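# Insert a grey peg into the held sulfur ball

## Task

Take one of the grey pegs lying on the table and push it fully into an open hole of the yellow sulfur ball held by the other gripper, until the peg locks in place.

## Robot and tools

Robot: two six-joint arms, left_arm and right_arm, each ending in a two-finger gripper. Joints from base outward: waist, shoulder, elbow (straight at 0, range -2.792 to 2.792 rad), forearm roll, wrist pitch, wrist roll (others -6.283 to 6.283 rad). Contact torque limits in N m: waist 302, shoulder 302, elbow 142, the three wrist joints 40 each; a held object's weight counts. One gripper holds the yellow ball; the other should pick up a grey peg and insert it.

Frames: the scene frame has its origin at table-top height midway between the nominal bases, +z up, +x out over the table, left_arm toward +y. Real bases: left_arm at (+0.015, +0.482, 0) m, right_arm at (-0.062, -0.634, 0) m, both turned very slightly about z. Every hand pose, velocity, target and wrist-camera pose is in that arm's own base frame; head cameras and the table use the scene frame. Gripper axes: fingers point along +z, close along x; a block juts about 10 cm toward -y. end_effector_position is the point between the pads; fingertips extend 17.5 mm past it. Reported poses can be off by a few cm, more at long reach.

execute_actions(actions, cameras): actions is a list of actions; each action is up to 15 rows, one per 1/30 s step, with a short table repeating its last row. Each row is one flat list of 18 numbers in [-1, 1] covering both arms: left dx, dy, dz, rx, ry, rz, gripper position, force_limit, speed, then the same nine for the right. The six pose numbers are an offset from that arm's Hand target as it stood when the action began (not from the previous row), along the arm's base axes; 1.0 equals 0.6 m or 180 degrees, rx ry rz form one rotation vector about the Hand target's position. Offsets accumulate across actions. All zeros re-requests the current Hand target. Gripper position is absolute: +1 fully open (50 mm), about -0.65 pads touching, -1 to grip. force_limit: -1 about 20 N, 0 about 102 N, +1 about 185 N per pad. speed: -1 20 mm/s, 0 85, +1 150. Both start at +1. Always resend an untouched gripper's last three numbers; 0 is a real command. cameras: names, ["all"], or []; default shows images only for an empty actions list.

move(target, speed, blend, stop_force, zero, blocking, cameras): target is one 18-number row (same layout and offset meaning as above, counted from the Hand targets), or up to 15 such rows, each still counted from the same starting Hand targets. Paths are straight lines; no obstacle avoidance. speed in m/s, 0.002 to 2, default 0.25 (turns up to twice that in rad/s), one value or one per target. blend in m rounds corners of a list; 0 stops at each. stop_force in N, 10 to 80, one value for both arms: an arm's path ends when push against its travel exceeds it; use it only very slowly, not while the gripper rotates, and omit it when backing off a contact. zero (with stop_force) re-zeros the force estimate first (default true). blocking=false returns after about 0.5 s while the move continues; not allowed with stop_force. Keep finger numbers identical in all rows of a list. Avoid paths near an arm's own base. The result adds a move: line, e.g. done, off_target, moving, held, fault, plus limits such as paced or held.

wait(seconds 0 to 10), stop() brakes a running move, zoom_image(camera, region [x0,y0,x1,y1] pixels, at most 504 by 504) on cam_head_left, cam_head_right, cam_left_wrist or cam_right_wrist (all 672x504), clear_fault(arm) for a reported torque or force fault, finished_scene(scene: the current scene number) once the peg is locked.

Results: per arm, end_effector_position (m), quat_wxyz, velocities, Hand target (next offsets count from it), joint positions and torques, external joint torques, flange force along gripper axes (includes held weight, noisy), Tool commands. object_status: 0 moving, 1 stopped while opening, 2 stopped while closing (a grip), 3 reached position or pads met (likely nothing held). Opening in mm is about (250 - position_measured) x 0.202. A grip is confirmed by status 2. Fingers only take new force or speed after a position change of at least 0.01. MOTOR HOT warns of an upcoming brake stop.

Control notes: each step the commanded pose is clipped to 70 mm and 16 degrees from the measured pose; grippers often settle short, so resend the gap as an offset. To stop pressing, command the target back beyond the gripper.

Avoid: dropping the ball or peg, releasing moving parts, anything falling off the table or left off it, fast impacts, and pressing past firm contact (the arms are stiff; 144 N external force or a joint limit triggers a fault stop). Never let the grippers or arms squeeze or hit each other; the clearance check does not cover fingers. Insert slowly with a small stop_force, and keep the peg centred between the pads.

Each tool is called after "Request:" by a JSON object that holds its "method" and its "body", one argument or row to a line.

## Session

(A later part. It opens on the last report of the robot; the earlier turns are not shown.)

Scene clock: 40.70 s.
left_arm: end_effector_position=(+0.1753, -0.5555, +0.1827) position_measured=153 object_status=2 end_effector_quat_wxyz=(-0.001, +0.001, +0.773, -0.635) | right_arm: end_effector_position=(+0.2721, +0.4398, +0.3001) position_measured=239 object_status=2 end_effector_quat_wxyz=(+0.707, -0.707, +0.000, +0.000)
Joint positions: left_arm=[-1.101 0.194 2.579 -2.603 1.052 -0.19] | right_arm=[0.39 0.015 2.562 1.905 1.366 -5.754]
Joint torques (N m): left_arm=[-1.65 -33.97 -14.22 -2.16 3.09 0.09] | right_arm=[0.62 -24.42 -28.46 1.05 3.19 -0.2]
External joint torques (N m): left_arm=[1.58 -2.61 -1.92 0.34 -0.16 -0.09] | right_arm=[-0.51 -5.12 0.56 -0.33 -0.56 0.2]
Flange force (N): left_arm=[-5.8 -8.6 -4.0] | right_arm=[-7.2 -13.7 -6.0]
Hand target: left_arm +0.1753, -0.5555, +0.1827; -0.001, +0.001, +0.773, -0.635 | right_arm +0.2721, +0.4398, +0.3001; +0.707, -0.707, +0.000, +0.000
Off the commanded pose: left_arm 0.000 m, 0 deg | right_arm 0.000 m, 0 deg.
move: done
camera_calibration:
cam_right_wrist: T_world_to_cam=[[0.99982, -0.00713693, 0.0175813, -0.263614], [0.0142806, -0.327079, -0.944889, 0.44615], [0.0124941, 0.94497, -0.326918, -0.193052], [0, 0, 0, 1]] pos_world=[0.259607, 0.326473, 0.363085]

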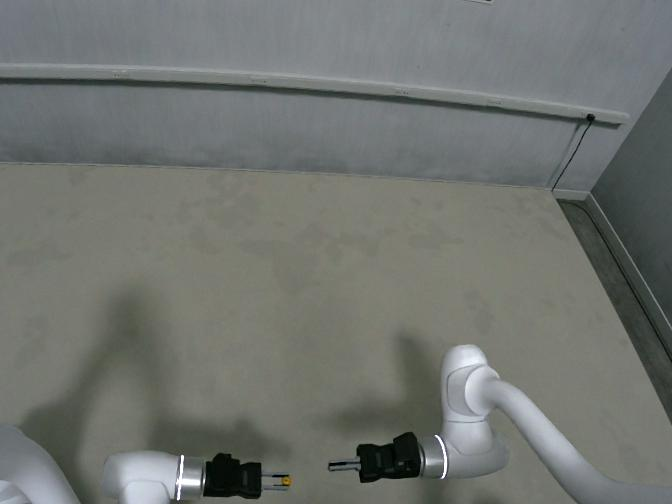

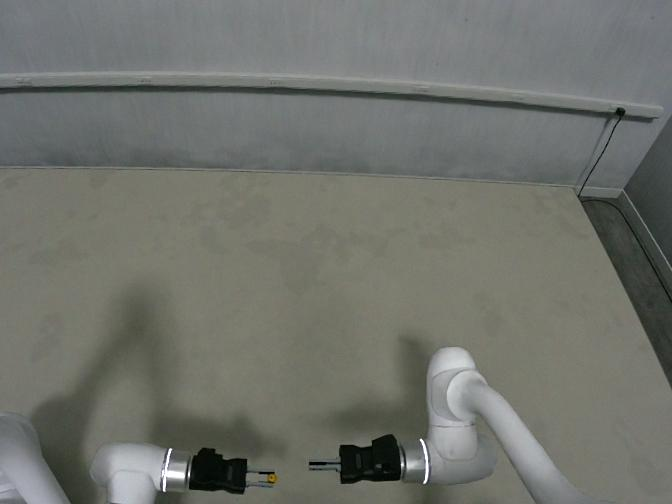

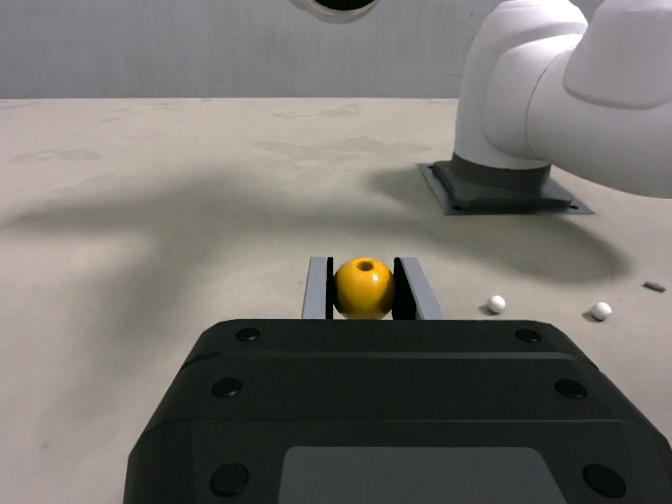

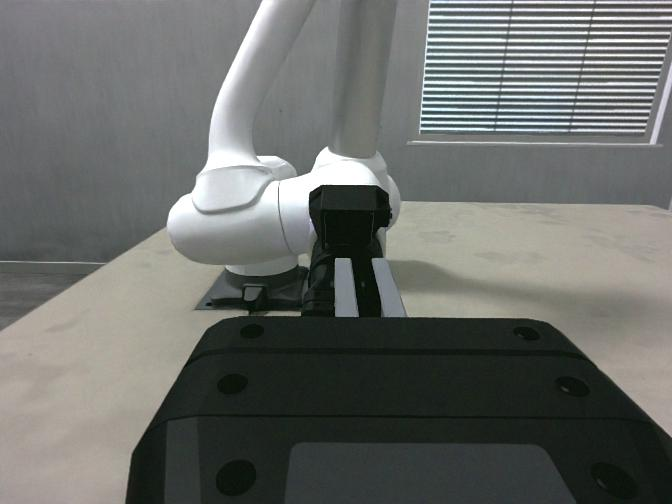

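Request:
{"method": "move", "body": {
  "target": [0,0,0,0,0,0,-1,1,1,0,0.14,-0.08,0,0,0,-1,0,-0.7],
  "cameras": ["all"],
  "speed": 0.15
}}

Request:
{"method": "zoom_image", "body": {
  "camera": "cam_left_wrist",
  "region": [266, 130, 466, 330]
}}

Request:
{"method": "zoom_image", "body": {
  "camera": "cam_head_left",
  "region": [230, 440, 370, 504]
}}

Request:
{"method": "zoom_image", "body": {
  "camera": "cam_head_right",
  "region": [230, 440, 370, 504]
}}

Scene clock: 42.47 s.
left_arm: end_effector_position=(+0.1753, -0.5555, +0.1827) position_measured=153 object_status=2 end_effector_quat_wxyz=(-0.001, +0.001, +0.773, -0.635) | right_arm: end_effector_position=(+0.2721, +0.5238, +0.2521) position_measured=239 object_status=2 end_effector_quat_wxyz=(+0.707, -0.707, +0.000, +0.000)
Joint positions: left_arm=[-1.101 0.194 2.579 -2.603 1.052 -0.19] | right_arm=[0.612 0.201 2.511 2.139 1.329 -5.924]
Joint torques (N m): left_arm=[-1.56 -34.09 -14.37 -2.12 3.05 0.07] | right_arm=[-0.62 -38.01 -23.89 0.3 3.23 -0.16]
External joint torques (N m): left_arm=[1.42 -2.29 -1.9 0.3 -0.11 -0.07] | right_arm=[0.6 -6.37 0.71 -0.23 -0.38 0.16]
Flange force (N): left_arm=[-5.4 -7.6 -3.2] | right_arm=[-7.1 -16.6 -4.3]
Hand target: left_arm +0.1753, -0.5555, +0.1827; -0.001, +0.001, +0.773, -0.635 | right_arm +0.2721, +0.5238, +0.2521; +0.707, -0.707, +0.000, +0.000
Off the commanded pose: left_arm 0.000 m, 0 deg | right_arm 0.000 m, 0 deg.
move: done
camera_calibration:
cam_right_wrist: T_world_to_cam=[[0.99982, -0.00713859, 0.0175815, -0.262168], [0.0142814, -0.326989, -0.94492, 0.428149], [0.0124944, 0.945001, -0.326829, -0.288195], [0, 0, 0, 1]] pos_world=[0.259607, 0.410473, 0.314986]

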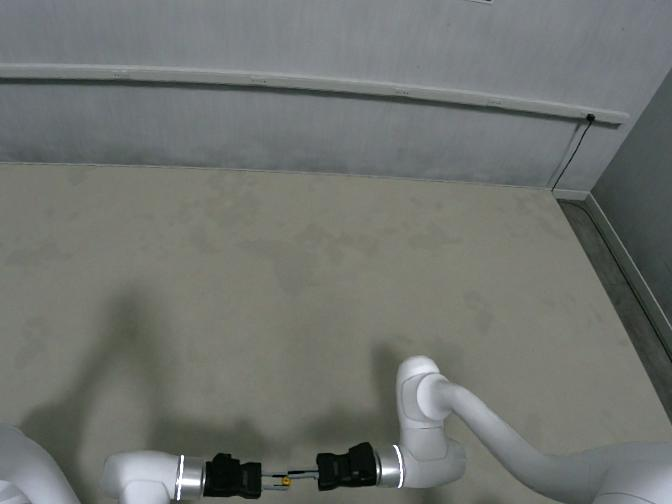

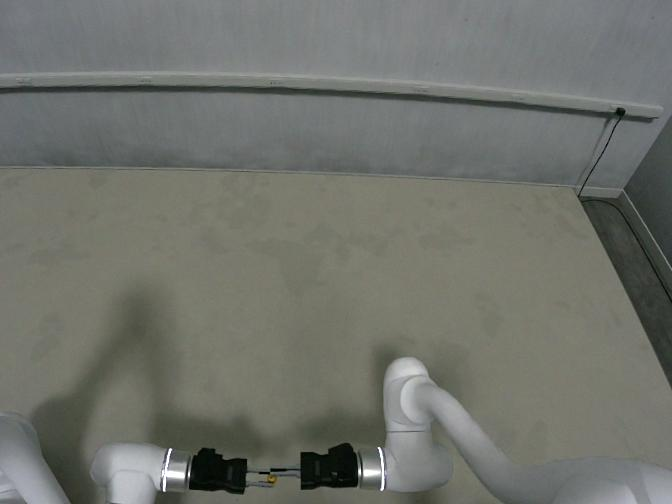

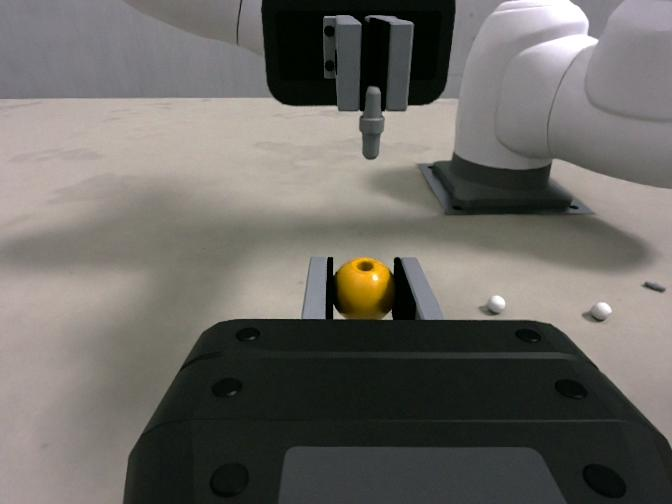

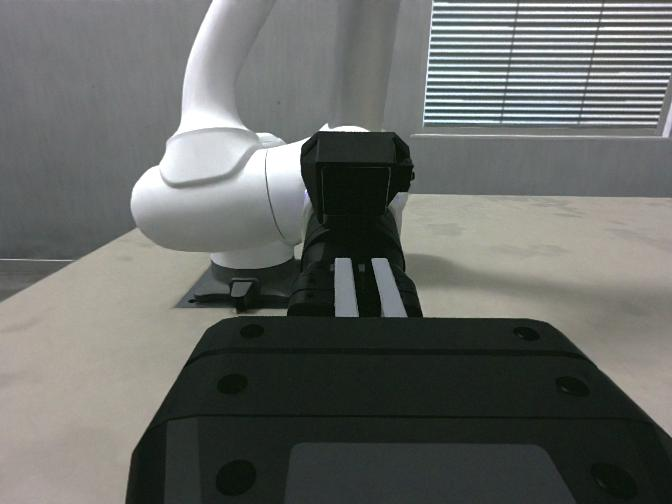

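Scaled by 2.520 from the camera's 672x504 image, which has a finer 960x720 frame.

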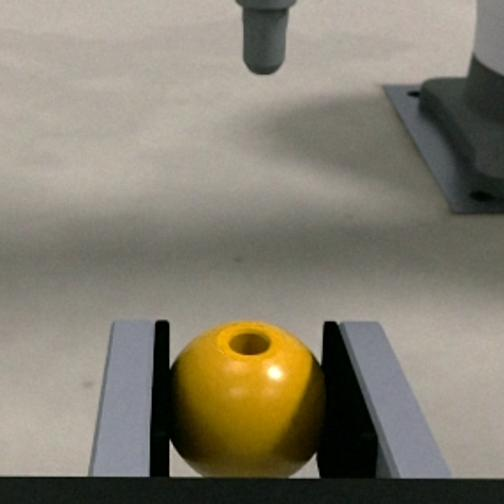

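Scaled by 3.600 from the camera's 672x504 image, which has a finer 960x720 frame.

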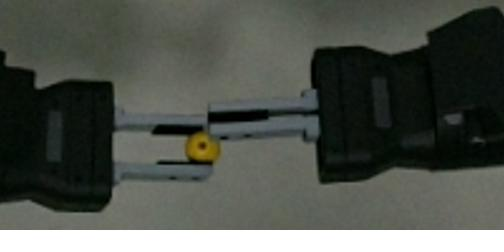

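Scaled by 3.600 from the camera's 672x504 image, which has a finer 960x720 frame.

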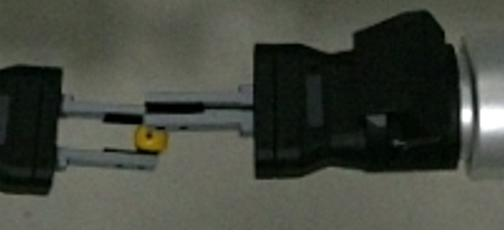

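Request:
{"method": "move", "body": {
  "target": [0,0,0,0,0,0,-1,1,1,0,0.005,-0.0467,0,0,0,-1,0,-0.7],
  "cameras": ["all"],
  "speed": 0.1
}}

Request:
{"method": "zoom_image", "body": {
  "camera": "cam_left_wrist",
  "region": [306, 200, 426, 320]
}}

Request:
{"method": "zoom_image", "body": {
  "camera": "cam_head_left",
  "region": [250, 450, 330, 504]
}}

Request:
{"method": "zoom_image", "body": {
  "camera": "cam_head_right",
  "region": [230, 450, 310, 504]
}}

Scene clock: 45.33 s.
left_arm: end_effector_position=(+0.1753, -0.5555, +0.1827) position_measured=153 object_status=2 end_effector_quat_wxyz=(-0.001, +0.001, +0.773, -0.635) | right_arm: end_effector_position=(+0.2721, +0.5268, +0.2241) position_measured=239 object_status=2 end_effector_quat_wxyz=(+0.707, -0.707, +0.000, +0.000)
Joint positions: left_arm=[-1.101 0.194 2.579 -2.603 1.052 -0.19] | right_arm=[0.619 0.274 2.519 2.161 1.371 -5.995]
Joint torques (N m): left_arm=[-1.7 -34.2 -14.35 -2.12 3.1 0.09] | right_arm=[-0.13 -42.62 -20.81 0.2 3.36 -0.21]
External joint torques (N m): left_arm=[1.72 -2.51 -1.96 0.29 -0.14 -0.08] | right_arm=[0.15 -5.95 0.81 -0.18 -0.45 0.21]
Flange force (N): left_arm=[-6.1 -8.2 -3.9] | right_arm=[-5.2 -16.5 -4.3]
Hand target: left_arm +0.1753, -0.5555, +0.1827; -0.001, +0.001, +0.773, -0.635 | right_arm +0.2721, +0.5268, +0.2240; +0.707, -0.707, +0.000, +0.000
Off the commanded pose: left_arm 0.000 m, 0 deg | right_arm 0.000 m, 0 deg.
move: done
camera_calibration:
cam_right_wrist: T_world_to_cam=[[0.99982, -0.00713859, 0.0175815, -0.261655], [0.0142814, -0.326989, -0.94492, 0.402672], [0.0124944, 0.945001, -0.326829, -0.300181], [0, 0, 0, 1]] pos_world=[0.259607, 0.413473, 0.286986]

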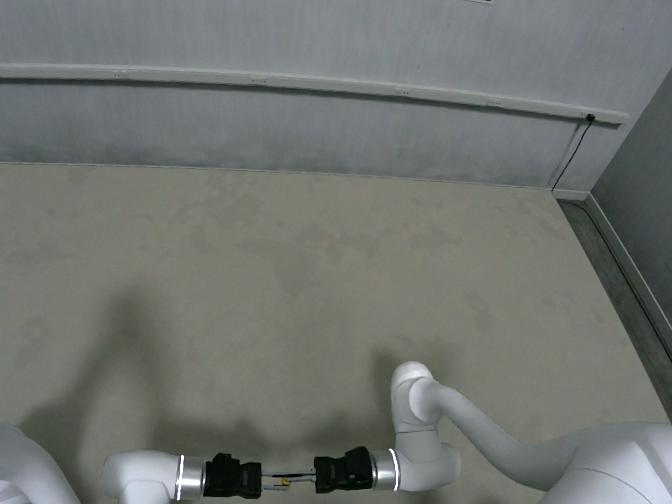

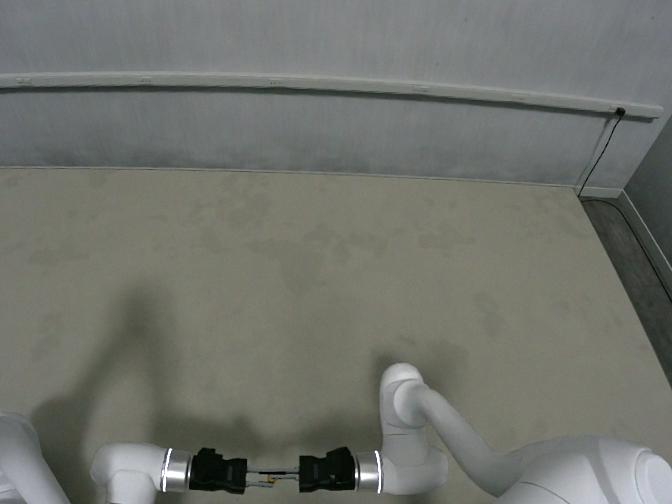

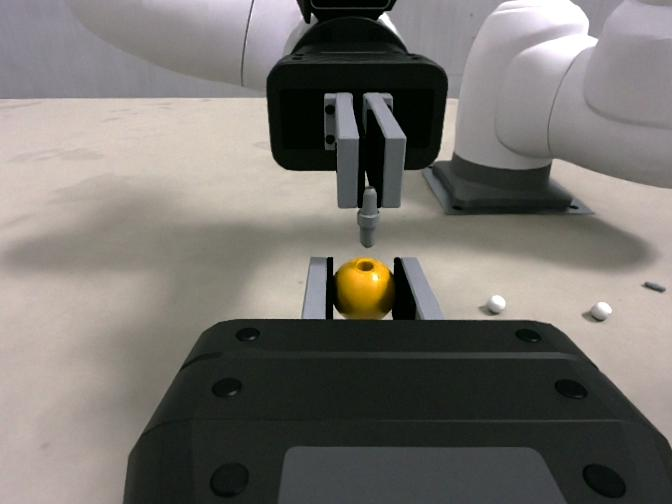

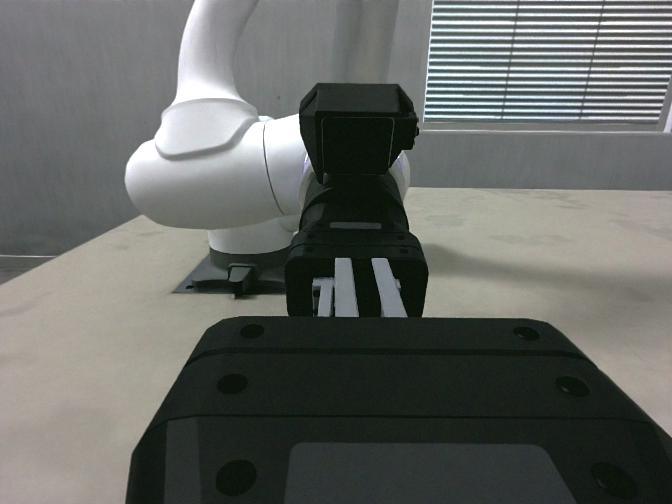

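Scaled by 4.200 from the camera's 672x504 image, which has a finer 960x720 frame.

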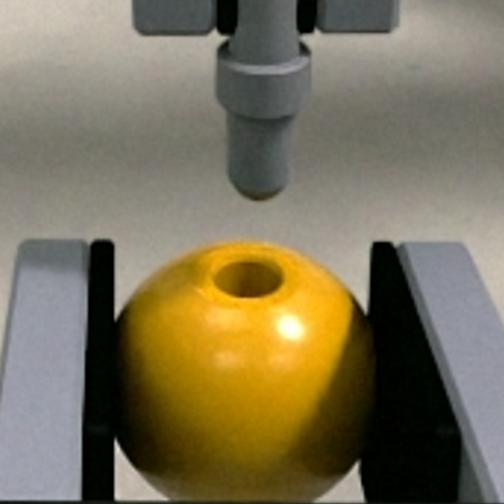

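Scaled by 6.300 from the camera's 672x504 image, which has a finer 960x720 frame.

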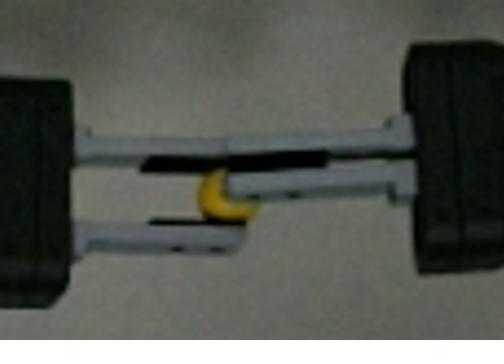

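Scaled by 6.300 from the camera's 672x504 image, which has a finer 960x720 frame.

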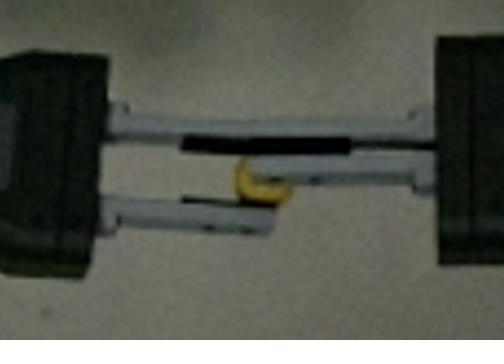

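Request:
{"method": "move", "body": {
  "target": [0,0,0,0,0,0,-1,1,1,0,0,-0.0075,0,0,0,-1,0,-0.7],
  "cameras": ["cam_left_wrist"],
  "speed": 0.02,
  "stop_force": 10
}}

Request:
{"method": "zoom_image", "body": {
  "camera": "cam_left_wrist",
  "region": [306, 200, 426, 320]
}}

Scene clock: 47.83 s.
left_arm: end_effector_position=(+0.1753, -0.5555, +0.1827) position_measured=153 object_status=2 end_effector_quat_wxyz=(-0.001, +0.001, +0.773, -0.635) | right_arm: end_effector_position=(+0.2721, +0.5268, +0.2195) position_measured=239 object_status=2 end_effector_quat_wxyz=(+0.707, -0.707, +0.000, +0.000)
Joint positions: left_arm=[-1.101 0.194 2.579 -2.603 1.052 -0.19] | right_arm=[0.619 0.286 2.52 2.163 1.379 -6.007]
Joint torques (N m): left_arm=[-1.58 -33.85 -14.52 -2.16 3.09 0.1] | right_arm=[-0.05 -43.54 -20.17 0.24 3.36 -0.2]
External joint torques (N m): left_arm=[1.56 -2.8 -1.73 0.33 -0.14 -0.1] | right_arm=[0.15 -6 0.64 -0.23 -0.42 0.2]
Flange force (N): left_arm=[-5.5 -9.0 -4.5] | right_arm=[-4.7 -16.8 -4.1]
Hand target: left_arm +0.1753, -0.5555, +0.1827; -0.001, +0.001, +0.773, -0.635 | right_arm +0.2721, +0.5268, +0.2195; +0.707, -0.707, +0.000, +0.000
Off the commanded pose: left_arm 0.000 m, 0 deg | right_arm 0.000 m, 0 deg.
move: done
Images, in order (width x height): cam_left_wrist 672x504.

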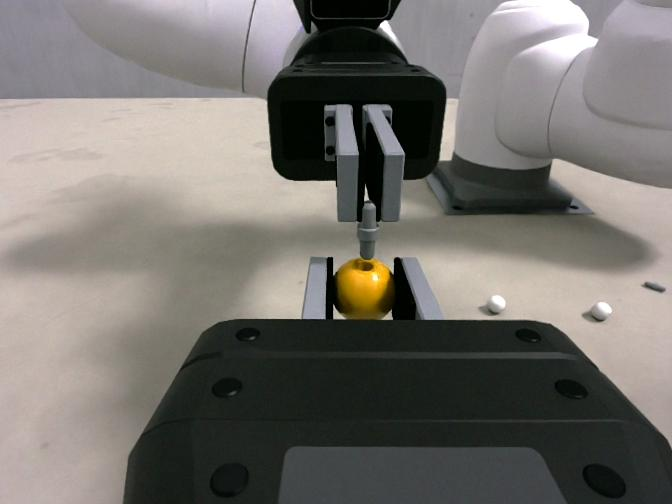

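Scaled by 4.200 from the camera's 672x504 image, which has a finer 960x720 frame.

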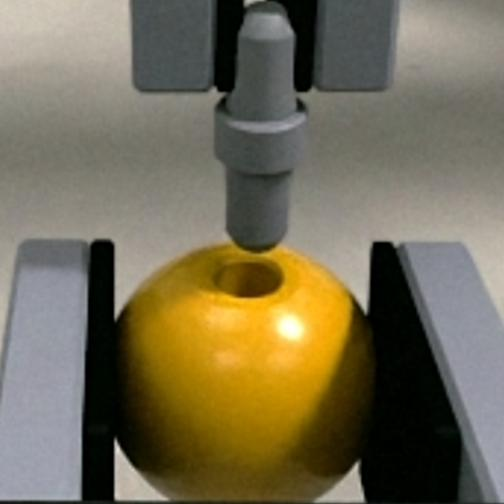

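Request:
{"method": "move", "body": {
  "target": [
    [0,0,0,0,0,0,-1,1,1,0.001,0,0,0,0,0,-1,0,-0.7],
    [0,0,0,0,0,0,-1,1,1,0.001,0,-0.004,0,0,0,-1,0,-0.7]
  ],
  "cameras": ["cam_left_wrist"],
  "speed": 0.01,
  "stop_force": 10
}}

Request:
{"method": "zoom_image", "body": {
  "camera": "cam_left_wrist",
  "region": [306, 200, 426, 320]
}}

Scene clock: 50.00 s.
left_arm: end_effector_position=(+0.1753, -0.5555, +0.1827) position_measured=153 object_status=2 end_effector_quat_wxyz=(-0.001, +0.001, +0.773, -0.635) | right_arm: end_effector_position=(+0.2727, +0.5268, +0.2171) position_measured=239 object_status=2 end_effector_quat_wxyz=(+0.707, -0.707, +0.000, +0.000)
Joint positions: left_arm=[-1.101 0.194 2.579 -2.603 1.052 -0.19] | right_arm=[0.618 0.292 2.52 2.163 1.383 -6.012]
Joint torques (N m): left_arm=[-1.93 -34.5 -14.42 -2.14 3.09 0.13] | right_arm=[0.42 -44.5 -19.73 0.27 3.31 -0.12]
External joint torques (N m): left_arm=[1.95 -2.28 -1.86 0.31 -0.14 -0.13] | right_arm=[-0.41 -5.2 0.44 -0.26 -0.37 0.12]
Flange force (N): left_arm=[-6.9 -7.6 -4.1] | right_arm=[-2.9 -14.5 -4.7]
Hand target: left_arm +0.1753, -0.5555, +0.1827; -0.001, +0.001, +0.773, -0.635 | right_arm +0.2727, +0.5268, +0.2171; +0.707, -0.707, +0.000, +0.000
Off the commanded pose: left_arm 0.000 m, 0 deg | right_arm 0.000 m, 0 deg.
move: done
Images, in order (width x height): cam_left_wrist 672x504.

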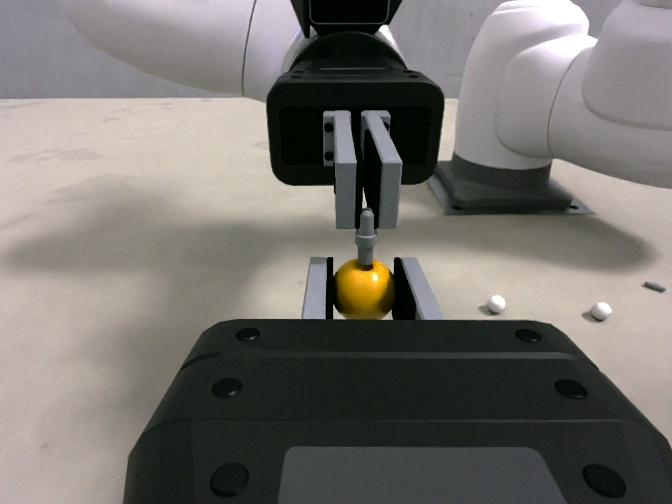

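Scaled by 4.200 from the camera's 672x504 image, which has a finer 960x720 frame.

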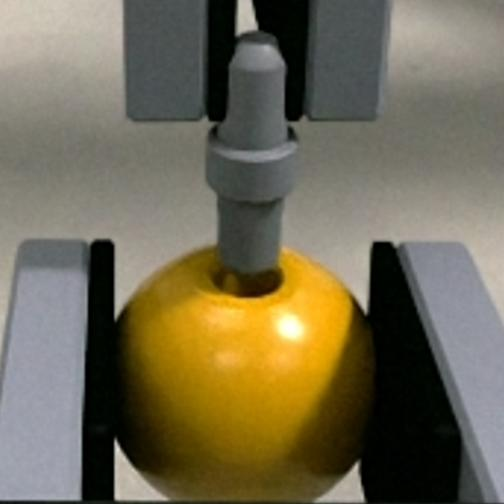

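Request:
{"method": "move", "body": {
  "target": [0,0,0,0,0,0,-1,1,1,0,0,-0.0025,0,0,0,-1,0,-0.7],
  "cameras": ["cam_left_wrist"],
  "speed": 0.005,
  "stop_force": 10
}}

Request:
{"method": "zoom_image", "body": {
  "camera": "cam_left_wrist",
  "region": [306, 200, 426, 320]
}}

Scene clock: 51.70 s.
left_arm: end_effector_position=(+0.1753, -0.5555, +0.1827) position_measured=153 object_status=2 end_effector_quat_wxyz=(-0.001, +0.001, +0.773, -0.635) | right_arm: end_effector_position=(+0.2727, +0.5268, +0.2156) position_measured=239 object_status=2 end_effector_quat_wxyz=(+0.707, -0.707, +0.000, +0.000)
Joint positions: left_arm=[-1.101 0.194 2.579 -2.603 1.052 -0.19] | right_arm=[0.618 0.296 2.521 2.164 1.385 -6.016]
Joint torques (N m): left_arm=[-1.84 -34.21 -14.45 -2.13 3.1 0.11] | right_arm=[0.52 -45.27 -19.63 0.2 3.29 -0.14]
External joint torques (N m): left_arm=[1.89 -2.61 -1.86 0.29 -0.15 -0.11] | right_arm=[-0.56 -4.43 0.63 -0.18 -0.36 0.14]
Flange force (N): left_arm=[-6.5 -8.5 -4.4] | right_arm=[-2.5 -12.5 -4.6]
Hand target: left_arm +0.1753, -0.5555, +0.1827; -0.001, +0.001, +0.773, -0.635 | right_arm +0.2727, +0.5268, +0.2156; +0.707, -0.707, +0.000, +0.000
Off the commanded pose: left_arm 0.000 m, 0 deg | right_arm 0.000 m, 0 deg.
move: done
Images, in order (width x height): cam_left_wrist 672x504.

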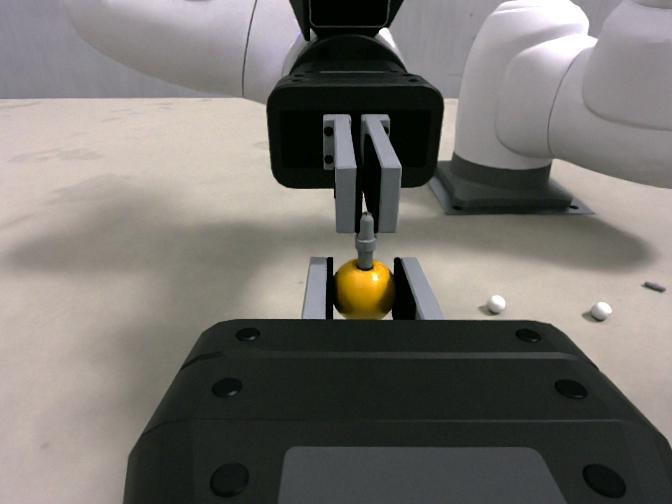

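Scaled by 4.200 from the camera's 672x504 image, which has a finer 960x720 frame.

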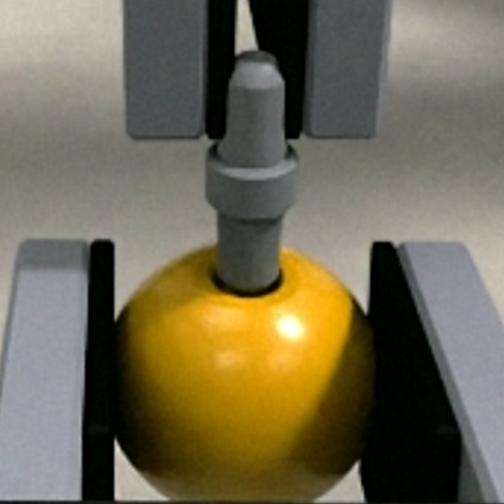

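Request:
{"method": "move", "body": {
  "target": [0,0,0,0,0,0,-1,1,1,0,0,-0.0033,0,0,0,-1,0,-0.7],
  "cameras": ["cam_left_wrist"],
  "speed": 0.005,
  "stop_force": 10
}}

Request:
{"method": "zoom_image", "body": {
  "camera": "cam_left_wrist",
  "region": [306, 200, 426, 320]
}}

Scene clock: 53.43 s.
left_arm: end_effector_position=(+0.1753, -0.5555, +0.1827) position_measured=153 object_status=2 end_effector_quat_wxyz=(-0.001, +0.001, +0.773, -0.635) | right_arm: end_effector_position=(+0.2727, +0.5268, +0.2137) position_measured=239 object_status=2 end_effector_quat_wxyz=(+0.707, -0.707, +0.000, +0.000)
Joint positions: left_arm=[-1.101 0.194 2.579 -2.603 1.052 -0.19] | right_arm=[0.618 0.302 2.521 2.165 1.388 -6.021]
Joint torques (N m): left_arm=[-1.77 -34.69 -15.38 -2.24 3.32 0.09] | right_arm=[1.01 -44.63 -19.8 0.15 3.16 -0.15]
External joint torques (N m): left_arm=[1.8 -1.99 -0.77 0.42 -0.39 -0.09] | right_arm=[-1.13 -5.46 0.98 -0.12 -0.22 0.15]
Flange force (N): left_arm=[-5.9 -6.8 -5.0] | right_arm=[-2.8 -14.9 -6.9]
Hand target: left_arm +0.1753, -0.5555, +0.1827; -0.001, +0.001, +0.773, -0.635 | right_arm +0.2727, +0.5268, +0.2137; +0.707, -0.707, +0.000, +0.000
Off the commanded pose: left_arm 0.000 m, 0 deg | right_arm 0.000 m, 0 deg.
move: done
Images, in order (width x height): cam_left_wrist 672x504.

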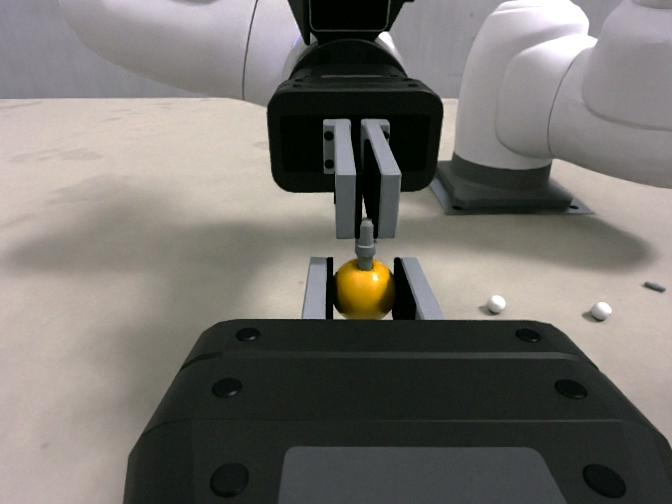

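Scaled by 4.200 from the camera's 672x504 image, which has a finer 960x720 frame.

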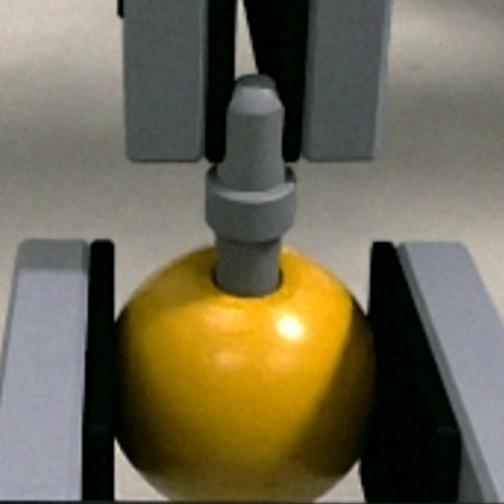

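Request:
{"method": "zoom_image", "body": {
  "camera": "cam_left_wrist",
  "region": [346, 240, 386, 280]
}}

Scaled by 12.600 from the camera's 672x504 image, which has a finer 960x720 frame.

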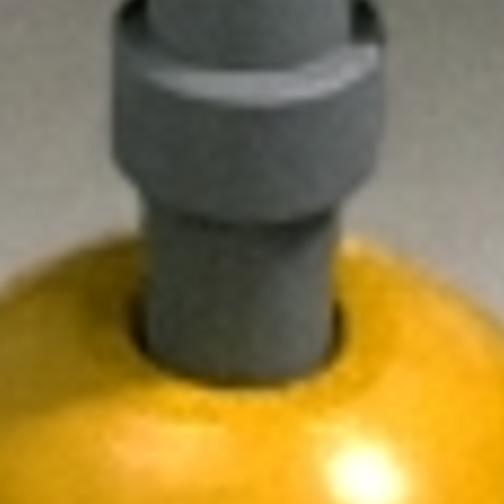

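Request:
{"method": "move", "body": {
  "target": [0,0,0,0,0,0,-1,1,1,0,0,-0.0083,0,0,0,-1,0,-0.7],
  "cameras": ["cam_left_wrist"],
  "speed": 0.008,
  "stop_force": 45
}}

Request:
{"method": "zoom_image", "body": {
  "camera": "cam_left_wrist",
  "region": [306, 200, 426, 320]
}}

Scene clock: 55.70 s.
left_arm: end_effector_position=(+0.1753, -0.5555, +0.1827) position_measured=153 object_status=2 end_effector_quat_wxyz=(-0.001, +0.001, +0.773, -0.635) | right_arm: end_effector_position=(+0.2727, +0.5268, +0.2087) position_measured=239 object_status=2 end_effector_quat_wxyz=(+0.707, -0.707, +0.000, +0.000)
Joint positions: left_arm=[-1.101 0.194 2.579 -2.603 1.052 -0.19] | right_arm=[0.618 0.315 2.523 2.167 1.396 -6.033]
Joint torques (N m): left_arm=[-2.57 -39.1 -19.09 -2.26 5.97 0.09] | right_arm=[-0.08 -41.23 -17.46 0.04 0.56 -0.17]
External joint torques (N m): left_arm=[2.64 2.3 2.79 0.42 -3.02 -0.08] | right_arm=[0.24 -10.03 -0.83 -0.04 2.4 0.17]
Flange force (N): left_arm=[-6.9 -0.5 -4.3] | right_arm=[-5.4 -23.3 -6.2]
Hand target: left_arm +0.1753, -0.5555, +0.1827; -0.001, +0.001, +0.773, -0.635 | right_arm +0.2727, +0.5268, +0.2087; +0.707, -0.707, +0.000, +0.000
Off the commanded pose: left_arm 0.000 m, 0 deg | right_arm 0.000 m, 0 deg.
move: done
camera_calibration:
cam_left_wrist: T_world_to_cam=[[-0.999927, 0.000654347, 0.0121002, 0.183437], [-0.0100673, 0.51093, -0.859563, 0.460418], [-0.0067448, -0.859622, -0.510886, -0.251125], [0, 0, 0, 1]] pos_world=[0.186365, -0.451234, 0.265243]
Images, in order (width x height): cam_left_wrist 672x504.

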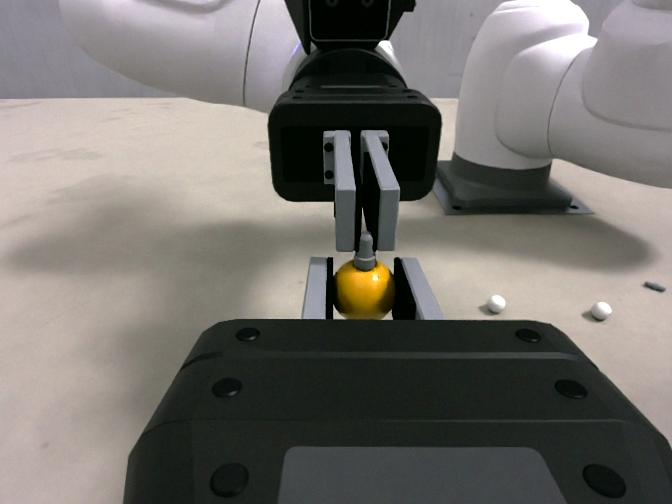

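Scaled by 4.200 from the camera's 672x504 image, which has a finer 960x720 frame.

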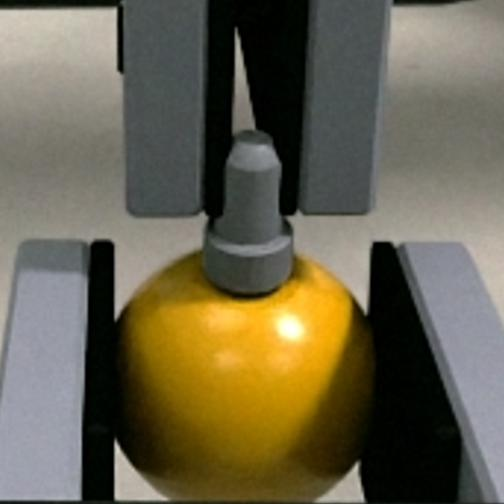

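Request:
{"method": "move", "body": {
  "target": [0,0,0,0,0,0,-1,1,1,0,0,-0.0025,0,0,0,-1,0,-0.7],
  "cameras": ["cam_left_wrist"],
  "speed": 0.005,
  "stop_force": 45,
  "zero": false
}}

Request:
{"method": "zoom_image", "body": {
  "camera": "cam_left_wrist",
  "region": [326, 220, 406, 300]
}}

Scene clock: 57.20 s.
left_arm: end_effector_position=(+0.1753, -0.5555, +0.1827) position_measured=153 object_status=2 end_effector_quat_wxyz=(-0.001, +0.001, +0.773, -0.635) | right_arm: end_effector_position=(+0.2727, +0.5268, +0.2072) position_measured=239 object_status=2 end_effector_quat_wxyz=(+0.707, -0.707, +0.000, +0.000)
Joint positions: left_arm=[-1.101 0.194 2.579 -2.603 1.052 -0.19] | right_arm=[0.618 0.319 2.523 2.168 1.399 -6.037]
Joint torques (N m): left_arm=[-3.14 -50.14 -25.96 -2.69 11.93 0.17] | right_arm=[-1.88 -30.2 -10.44 -0.9 -5.7 -0.21]
External joint torques (N m): left_arm=[3.08 13.51 9.77 0.87 -8.99 -0.17] | right_arm=[1.85 -21.44 -7.69 0.93 8.66 0.21]
Flange force (N): left_arm=[-8.4 16.0 2.2] | right_arm=[-7.5 -44.9 -4.2]
Hand target: left_arm +0.1753, -0.5555, +0.1827; -0.001, +0.001, +0.773, -0.635 | right_arm +0.2727, +0.5268, +0.2072; +0.707, -0.707, +0.000, +0.000
Off the commanded pose: left_arm 0.000 m, 0 deg | right_arm 0.000 m, 0 deg.
move: done
camera_calibration:
cam_left_wrist: T_world_to_cam=[[-0.999927, 0.000653309, 0.0121007, 0.183437], [-0.0100676, 0.511004, -0.85952, 0.46044], [-0.00674501, -0.859578, -0.510959, -0.251085], [0, 0, 0, 1]] pos_world=[0.186365, -0.451234, 0.265243]
Images, in order (width x height): cam_left_wrist 672x504.

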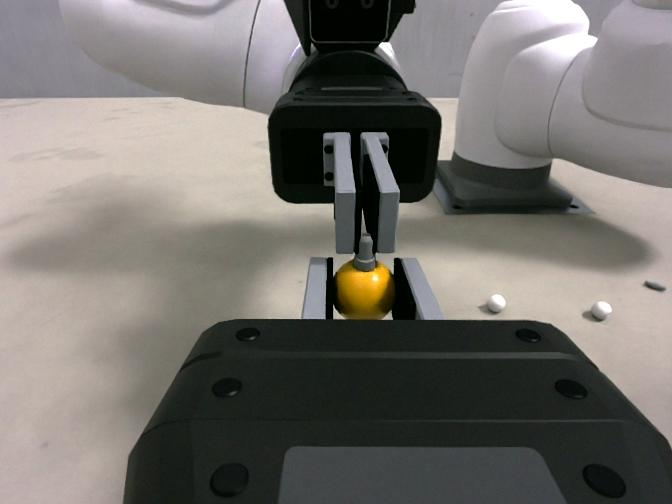

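Scaled by 6.300 from the camera's 672x504 image, which has a finer 960x720 frame.

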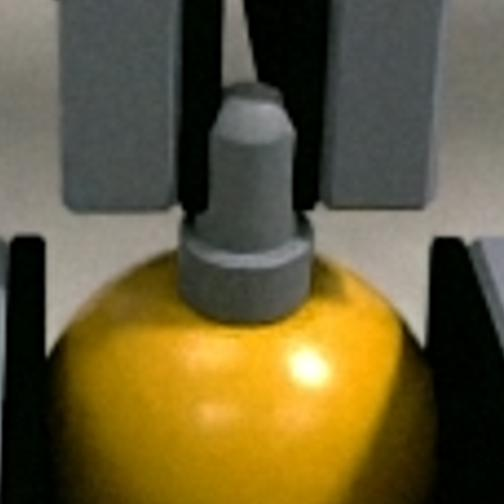

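Request:
{"method": "move", "body": {
  "target": [0,0,0,0,0,0,-1,1,1,0,0,-0.0025,0,0,0,-1,0,-0.7],
  "cameras": ["cam_left_wrist"],
  "speed": 0.005,
  "stop_force": 60,
  "zero": false
}}

Request:
{"method": "zoom_image", "body": {
  "camera": "cam_left_wrist",
  "region": [326, 220, 406, 300]
}}

Scene clock: 59.30 s.
left_arm: end_effector_position=(+0.1753, -0.5555, +0.1827) position_measured=153 object_status=2 end_effector_quat_wxyz=(-0.001, +0.001, +0.773, -0.635) | right_arm: end_effector_position=(+0.2727, +0.5268, +0.2057) position_measured=238 object_status=2 end_effector_quat_wxyz=(+0.707, -0.707, +0.000, +0.000)
Joint positions: left_arm=[-1.101 0.194 2.579 -2.603 1.052 -0.19] | right_arm=[0.618 0.323 2.524 2.168 1.401 -6.04]
Joint torques (N m): left_arm=[-4 -56.83 -30.53 -2.93 15.59 0.2] | right_arm=[-2.97 -23.59 -6.67 -1.42 -9.5 -0.23]
External joint torques (N m): left_arm=[3.92 20.32 14.3 1.1 -12.65 -0.2] | right_arm=[2.96 -27.88 -11.22 1.44 12.46 0.23]
Flange force (N): left_arm=[-10.6 26.4 5.0] | right_arm=[-9.3 -56.7 -3.1]
Hand target: left_arm +0.1753, -0.5555, +0.1827; -0.001, +0.001, +0.773, -0.635 | right_arm +0.2727, +0.5268, +0.2057; +0.707, -0.707, +0.000, +0.000
Off the commanded pose: left_arm 0.000 m, 0 deg | right_arm 0.000 m, 0 deg.
move: done
camera_calibration:
cam_left_wrist: T_world_to_cam=[[-0.999927, 0.000653601, 0.0121002, 0.183437], [-0.0100671, 0.511004, -0.85952, 0.46044], [-0.00674501, -0.859578, -0.510959, -0.251085], [0, 0, 0, 1]] pos_world=[0.186365, -0.451234, 0.265243]
Images, in order (width x height): cam_left_wrist 672x504.

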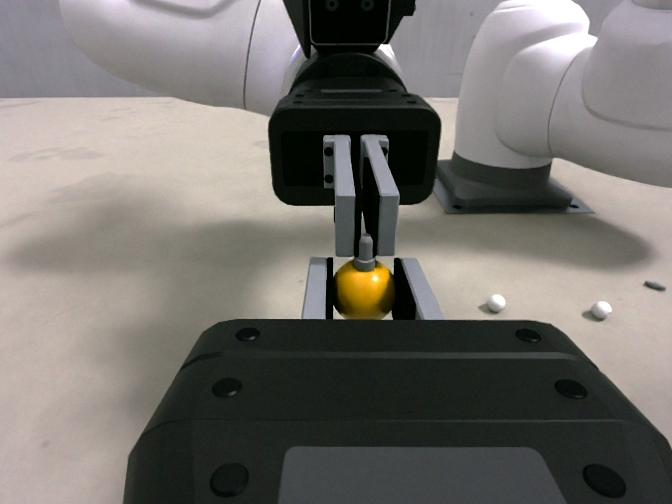

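Scaled by 6.300 from the camera's 672x504 image, which has a finer 960x720 frame.

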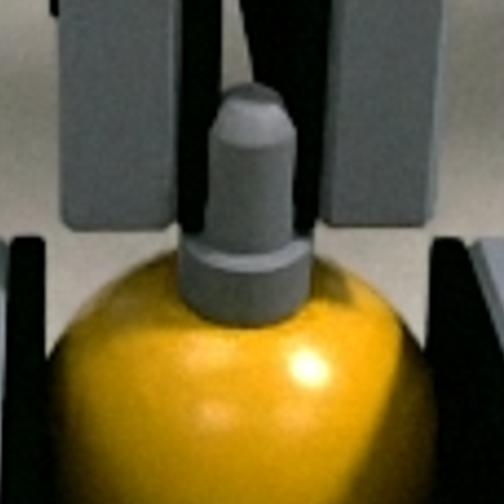

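Request:
{"method": "move", "body": {
  "target": [0,0,0,0,0,0,-1,1,1,0,0,-0.0018,0,0,0,-1,0,-0.7],
  "cameras": ["cam_left_wrist"],
  "speed": 0.004,
  "stop_force": 75,
  "zero": false
}}

Request:
{"method": "zoom_image", "body": {
  "camera": "cam_left_wrist",
  "region": [326, 220, 406, 300]
}}

Scene clock: 61.23 s.
left_arm: end_effector_position=(+0.1753, -0.5555, +0.1827) position_measured=153 object_status=2 end_effector_quat_wxyz=(-0.001, +0.001, +0.773, -0.635) | right_arm: end_effector_position=(+0.2727, +0.5268, +0.2046) position_measured=238 object_status=2 end_effector_quat_wxyz=(+0.707, -0.707, +0.000, +0.000)
Joint positions: left_arm=[-1.101 0.194 2.579 -2.603 1.052 -0.19] | right_arm=[0.618 0.326 2.524 2.169 1.403 -6.043]
Joint torques (N m): left_arm=[-4.96 -65.71 -37.16 -3.15 20.5 0.2] | right_arm=[-3.37 -15.8 -2.38 -1.9 -14.49 -0.23]
External joint torques (N m): left_arm=[4.91 29.1 21.02 1.34 -17.57 -0.2] | right_arm=[3.47 -35.81 -15.31 1.9 17.44 0.23]
Flange force (N): left_arm=[-11.9 39.9 7.8] | right_arm=[-10.3 -70.5 -4.7]
Hand target: left_arm +0.1753, -0.5555, +0.1827; -0.001, +0.001, +0.773, -0.635 | right_arm +0.2727, +0.5268, +0.2046; +0.707, -0.707, +0.000, +0.000
Off the commanded pose: left_arm 0.000 m, 0 deg | right_arm 0.000 m, 0 deg.
move: done
camera_calibration:
cam_left_wrist: T_world_to_cam=[[-0.999927, 0.000654424, 0.0121001, 0.183437], [-0.0100671, 0.51093, -0.859563, 0.460418], [-0.0067448, -0.859622, -0.510886, -0.251125], [0, 0, 0, 1]] pos_world=[0.186365, -0.451234, 0.265243]
Images, in order (width x height): cam_left_wrist 672x504.

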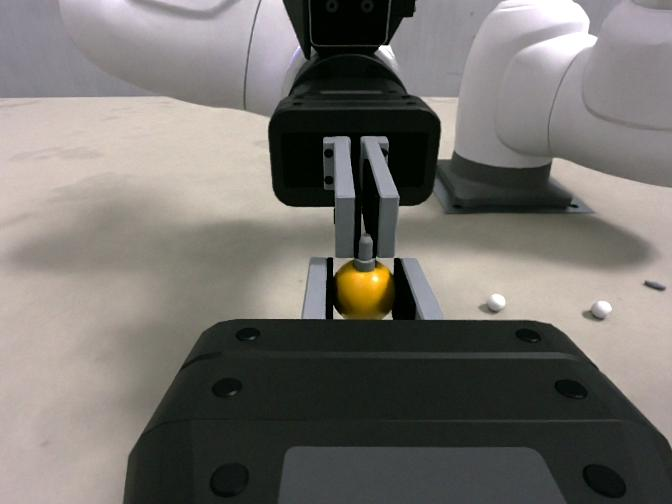

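Scaled by 6.300 from the camera's 672x504 image, which has a finer 960x720 frame.

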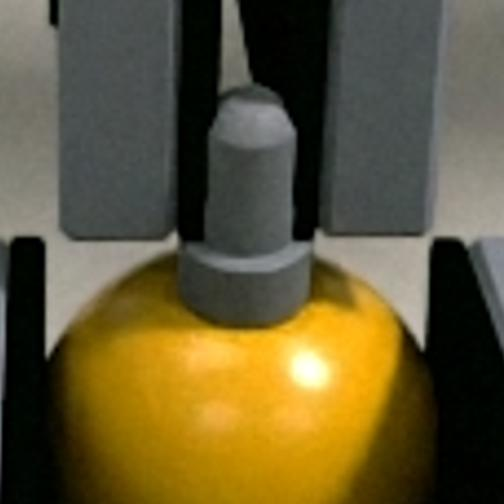

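Request:
{"method": "move", "body": {
  "target": [0,0,0,0,0,0,-1,1,1,0,0,0.0055,0,0,0,-1,0,-0.7],
  "cameras": ["cam_left_wrist"],
  "speed": 0.01
}}

Request:
{"method": "zoom_image", "body": {
  "camera": "cam_left_wrist",
  "region": [326, 220, 406, 300]
}}

Scene clock: 62.70 s.
left_arm: end_effector_position=(+0.1753, -0.5556, +0.1830) position_measured=153 object_status=2 end_effector_quat_wxyz=(-0.001, +0.001, +0.773, -0.635) | right_arm: end_effector_position=(+0.2727, +0.5268, +0.2078) position_measured=238 object_status=2 end_effector_quat_wxyz=(+0.707, -0.707, +0.000, +0.000)
Joint positions: left_arm=[-1.101 0.194 2.579 -2.603 1.052 -0.19] | right_arm=[0.618 0.317 2.523 2.167 1.398 -6.035]
Joint torques (N m): left_arm=[-2.16 -29.77 -11.61 -1.81 0.8 0.1] | right_arm=[0.84 -49.32 -22.31 0.85 5.71 -0.02]
External joint torques (N m): left_arm=[2.17 -6.87 -4.77 -0.03 2.15 -0.1] | right_arm=[-0.94 -1.37 4.2 -0.83 -2.77 0.02]
Flange force (N): left_arm=[-6.9 -14.7 -6.9] | right_arm=[-3.6 -7.4 -7.1]
Hand target: left_arm +0.1753, -0.5555, +0.1827; -0.001, +0.001, +0.773, -0.635 | right_arm +0.2727, +0.5268, +0.2079; +0.707, -0.707, +0.000, +0.000
Off the commanded pose: left_arm 0.000 m, 0 deg | right_arm 0.000 m, 0 deg.
move: done
camera_calibration:
cam_left_wrist: T_world_to_cam=[[-0.999929, 0.000680168, 0.0118767, 0.183606], [-0.00986678, 0.510311, -0.859933, 0.460424], [-0.00664572, -0.859989, -0.510269, -0.251456], [0, 0, 0, 1]] pos_world=[0.186465, -0.451334, 0.265443]
Images, in order (width x height): cam_left_wrist 672x504.

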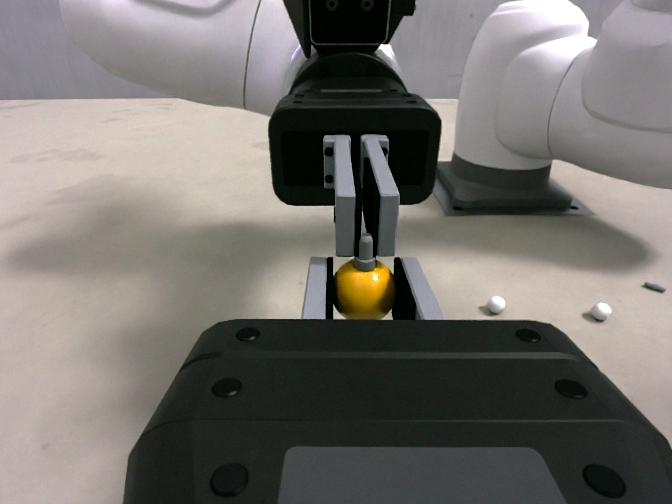

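Scaled by 6.300 from the camera's 672x504 image, which has a finer 960x720 frame.

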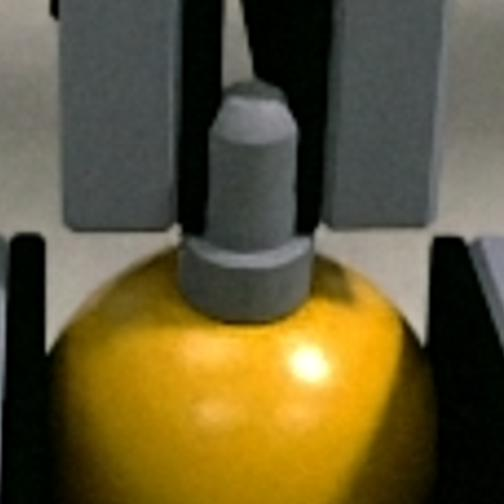

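Request:
{"method": "move", "body": {
  "target": [
    [0,0,0,0,0,0,-1,1,1,0,0,-0.001,0,0,0,-1,0,-0.7],
    [0,0,0,0,0,0,-1,1,1,0,0,-0.001,0,0,0,-0.4,0,-1],
    [0,0,0,0,0,0,-1,1,1,0,0,0.08,0,0,0,-0.4,0,-1]
  ],
  "cameras": ["cam_left_wrist"],
  "speed": [0.01,0.01,0.08]
}}

Request:
{"method": "zoom_image", "body": {
  "camera": "cam_left_wrist",
  "region": [326, 220, 406, 300]
}}

Scene clock: 65.50 s.
left_arm: end_effector_position=(+0.1753, -0.5555, +0.1827) position_measured=153 object_status=2 end_effector_quat_wxyz=(-0.001, +0.001, +0.773, -0.635) | right_arm: end_effector_position=(+0.2727, +0.5268, +0.2559) position_measured=212 object_status=3 end_effector_quat_wxyz=(+0.707, -0.707, +0.000, +0.000)
Joint positions: left_arm=[-1.101 0.194 2.579 -2.603 1.052 -0.19] | right_arm=[0.618 0.194 2.504 2.142 1.32 -5.914]
Joint torques (N m): left_arm=[-1.94 -34.29 -14.39 -2.18 3.06 0.09] | right_arm=[0.02 -39.39 -24.37 0.33 3.1 -0.13]
External joint torques (N m): left_arm=[1.86 -2.31 -1.95 0.35 -0.12 -0.08] | right_arm=[0.11 -4.41 0.65 -0.3 -0.27 0.13]
Flange force (N): left_arm=[-6.8 -7.7 -3.9] | right_arm=[-4.4 -11.4 -4.2]
Hand target: left_arm +0.1753, -0.5555, +0.1827; -0.001, +0.001, +0.773, -0.635 | right_arm +0.2727, +0.5268, +0.2559; +0.707, -0.707, +0.000, +0.000
Off the commanded pose: left_arm 0.000 m, 0 deg | right_arm 0.000 m, 0 deg.
move: done
camera_calibration:
cam_left_wrist: T_world_to_cam=[[-0.999927, 0.000654347, 0.0121002, 0.183437], [-0.0100673, 0.51093, -0.859563, 0.460418], [-0.0067448, -0.859622, -0.510886, -0.251125], [0, 0, 0, 1]] pos_world=[0.186365, -0.451234, 0.265243]
Images, in order (width x height): cam_left_wrist 672x504.

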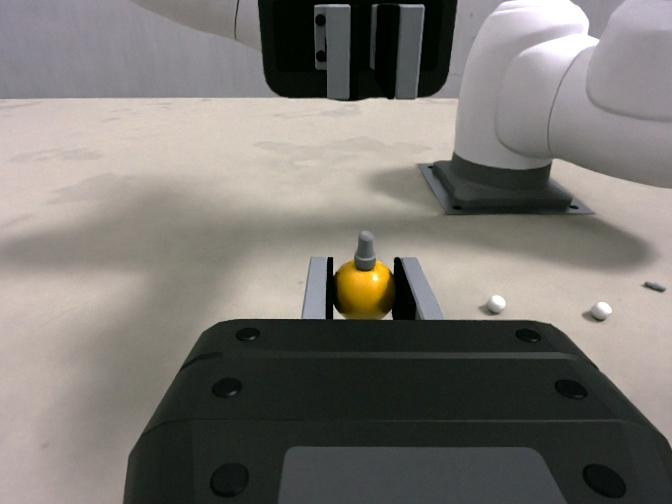

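Scaled by 6.300 from the camera's 672x504 image, which has a finer 960x720 frame.

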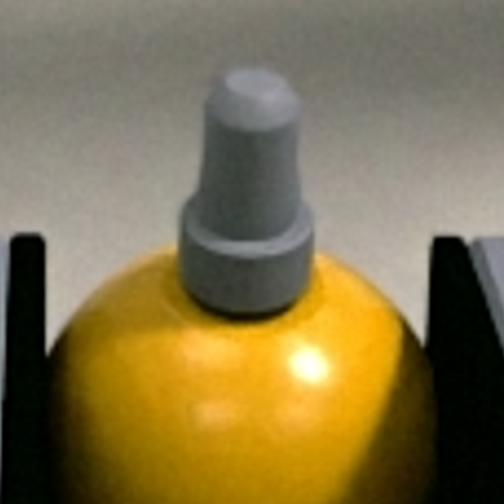

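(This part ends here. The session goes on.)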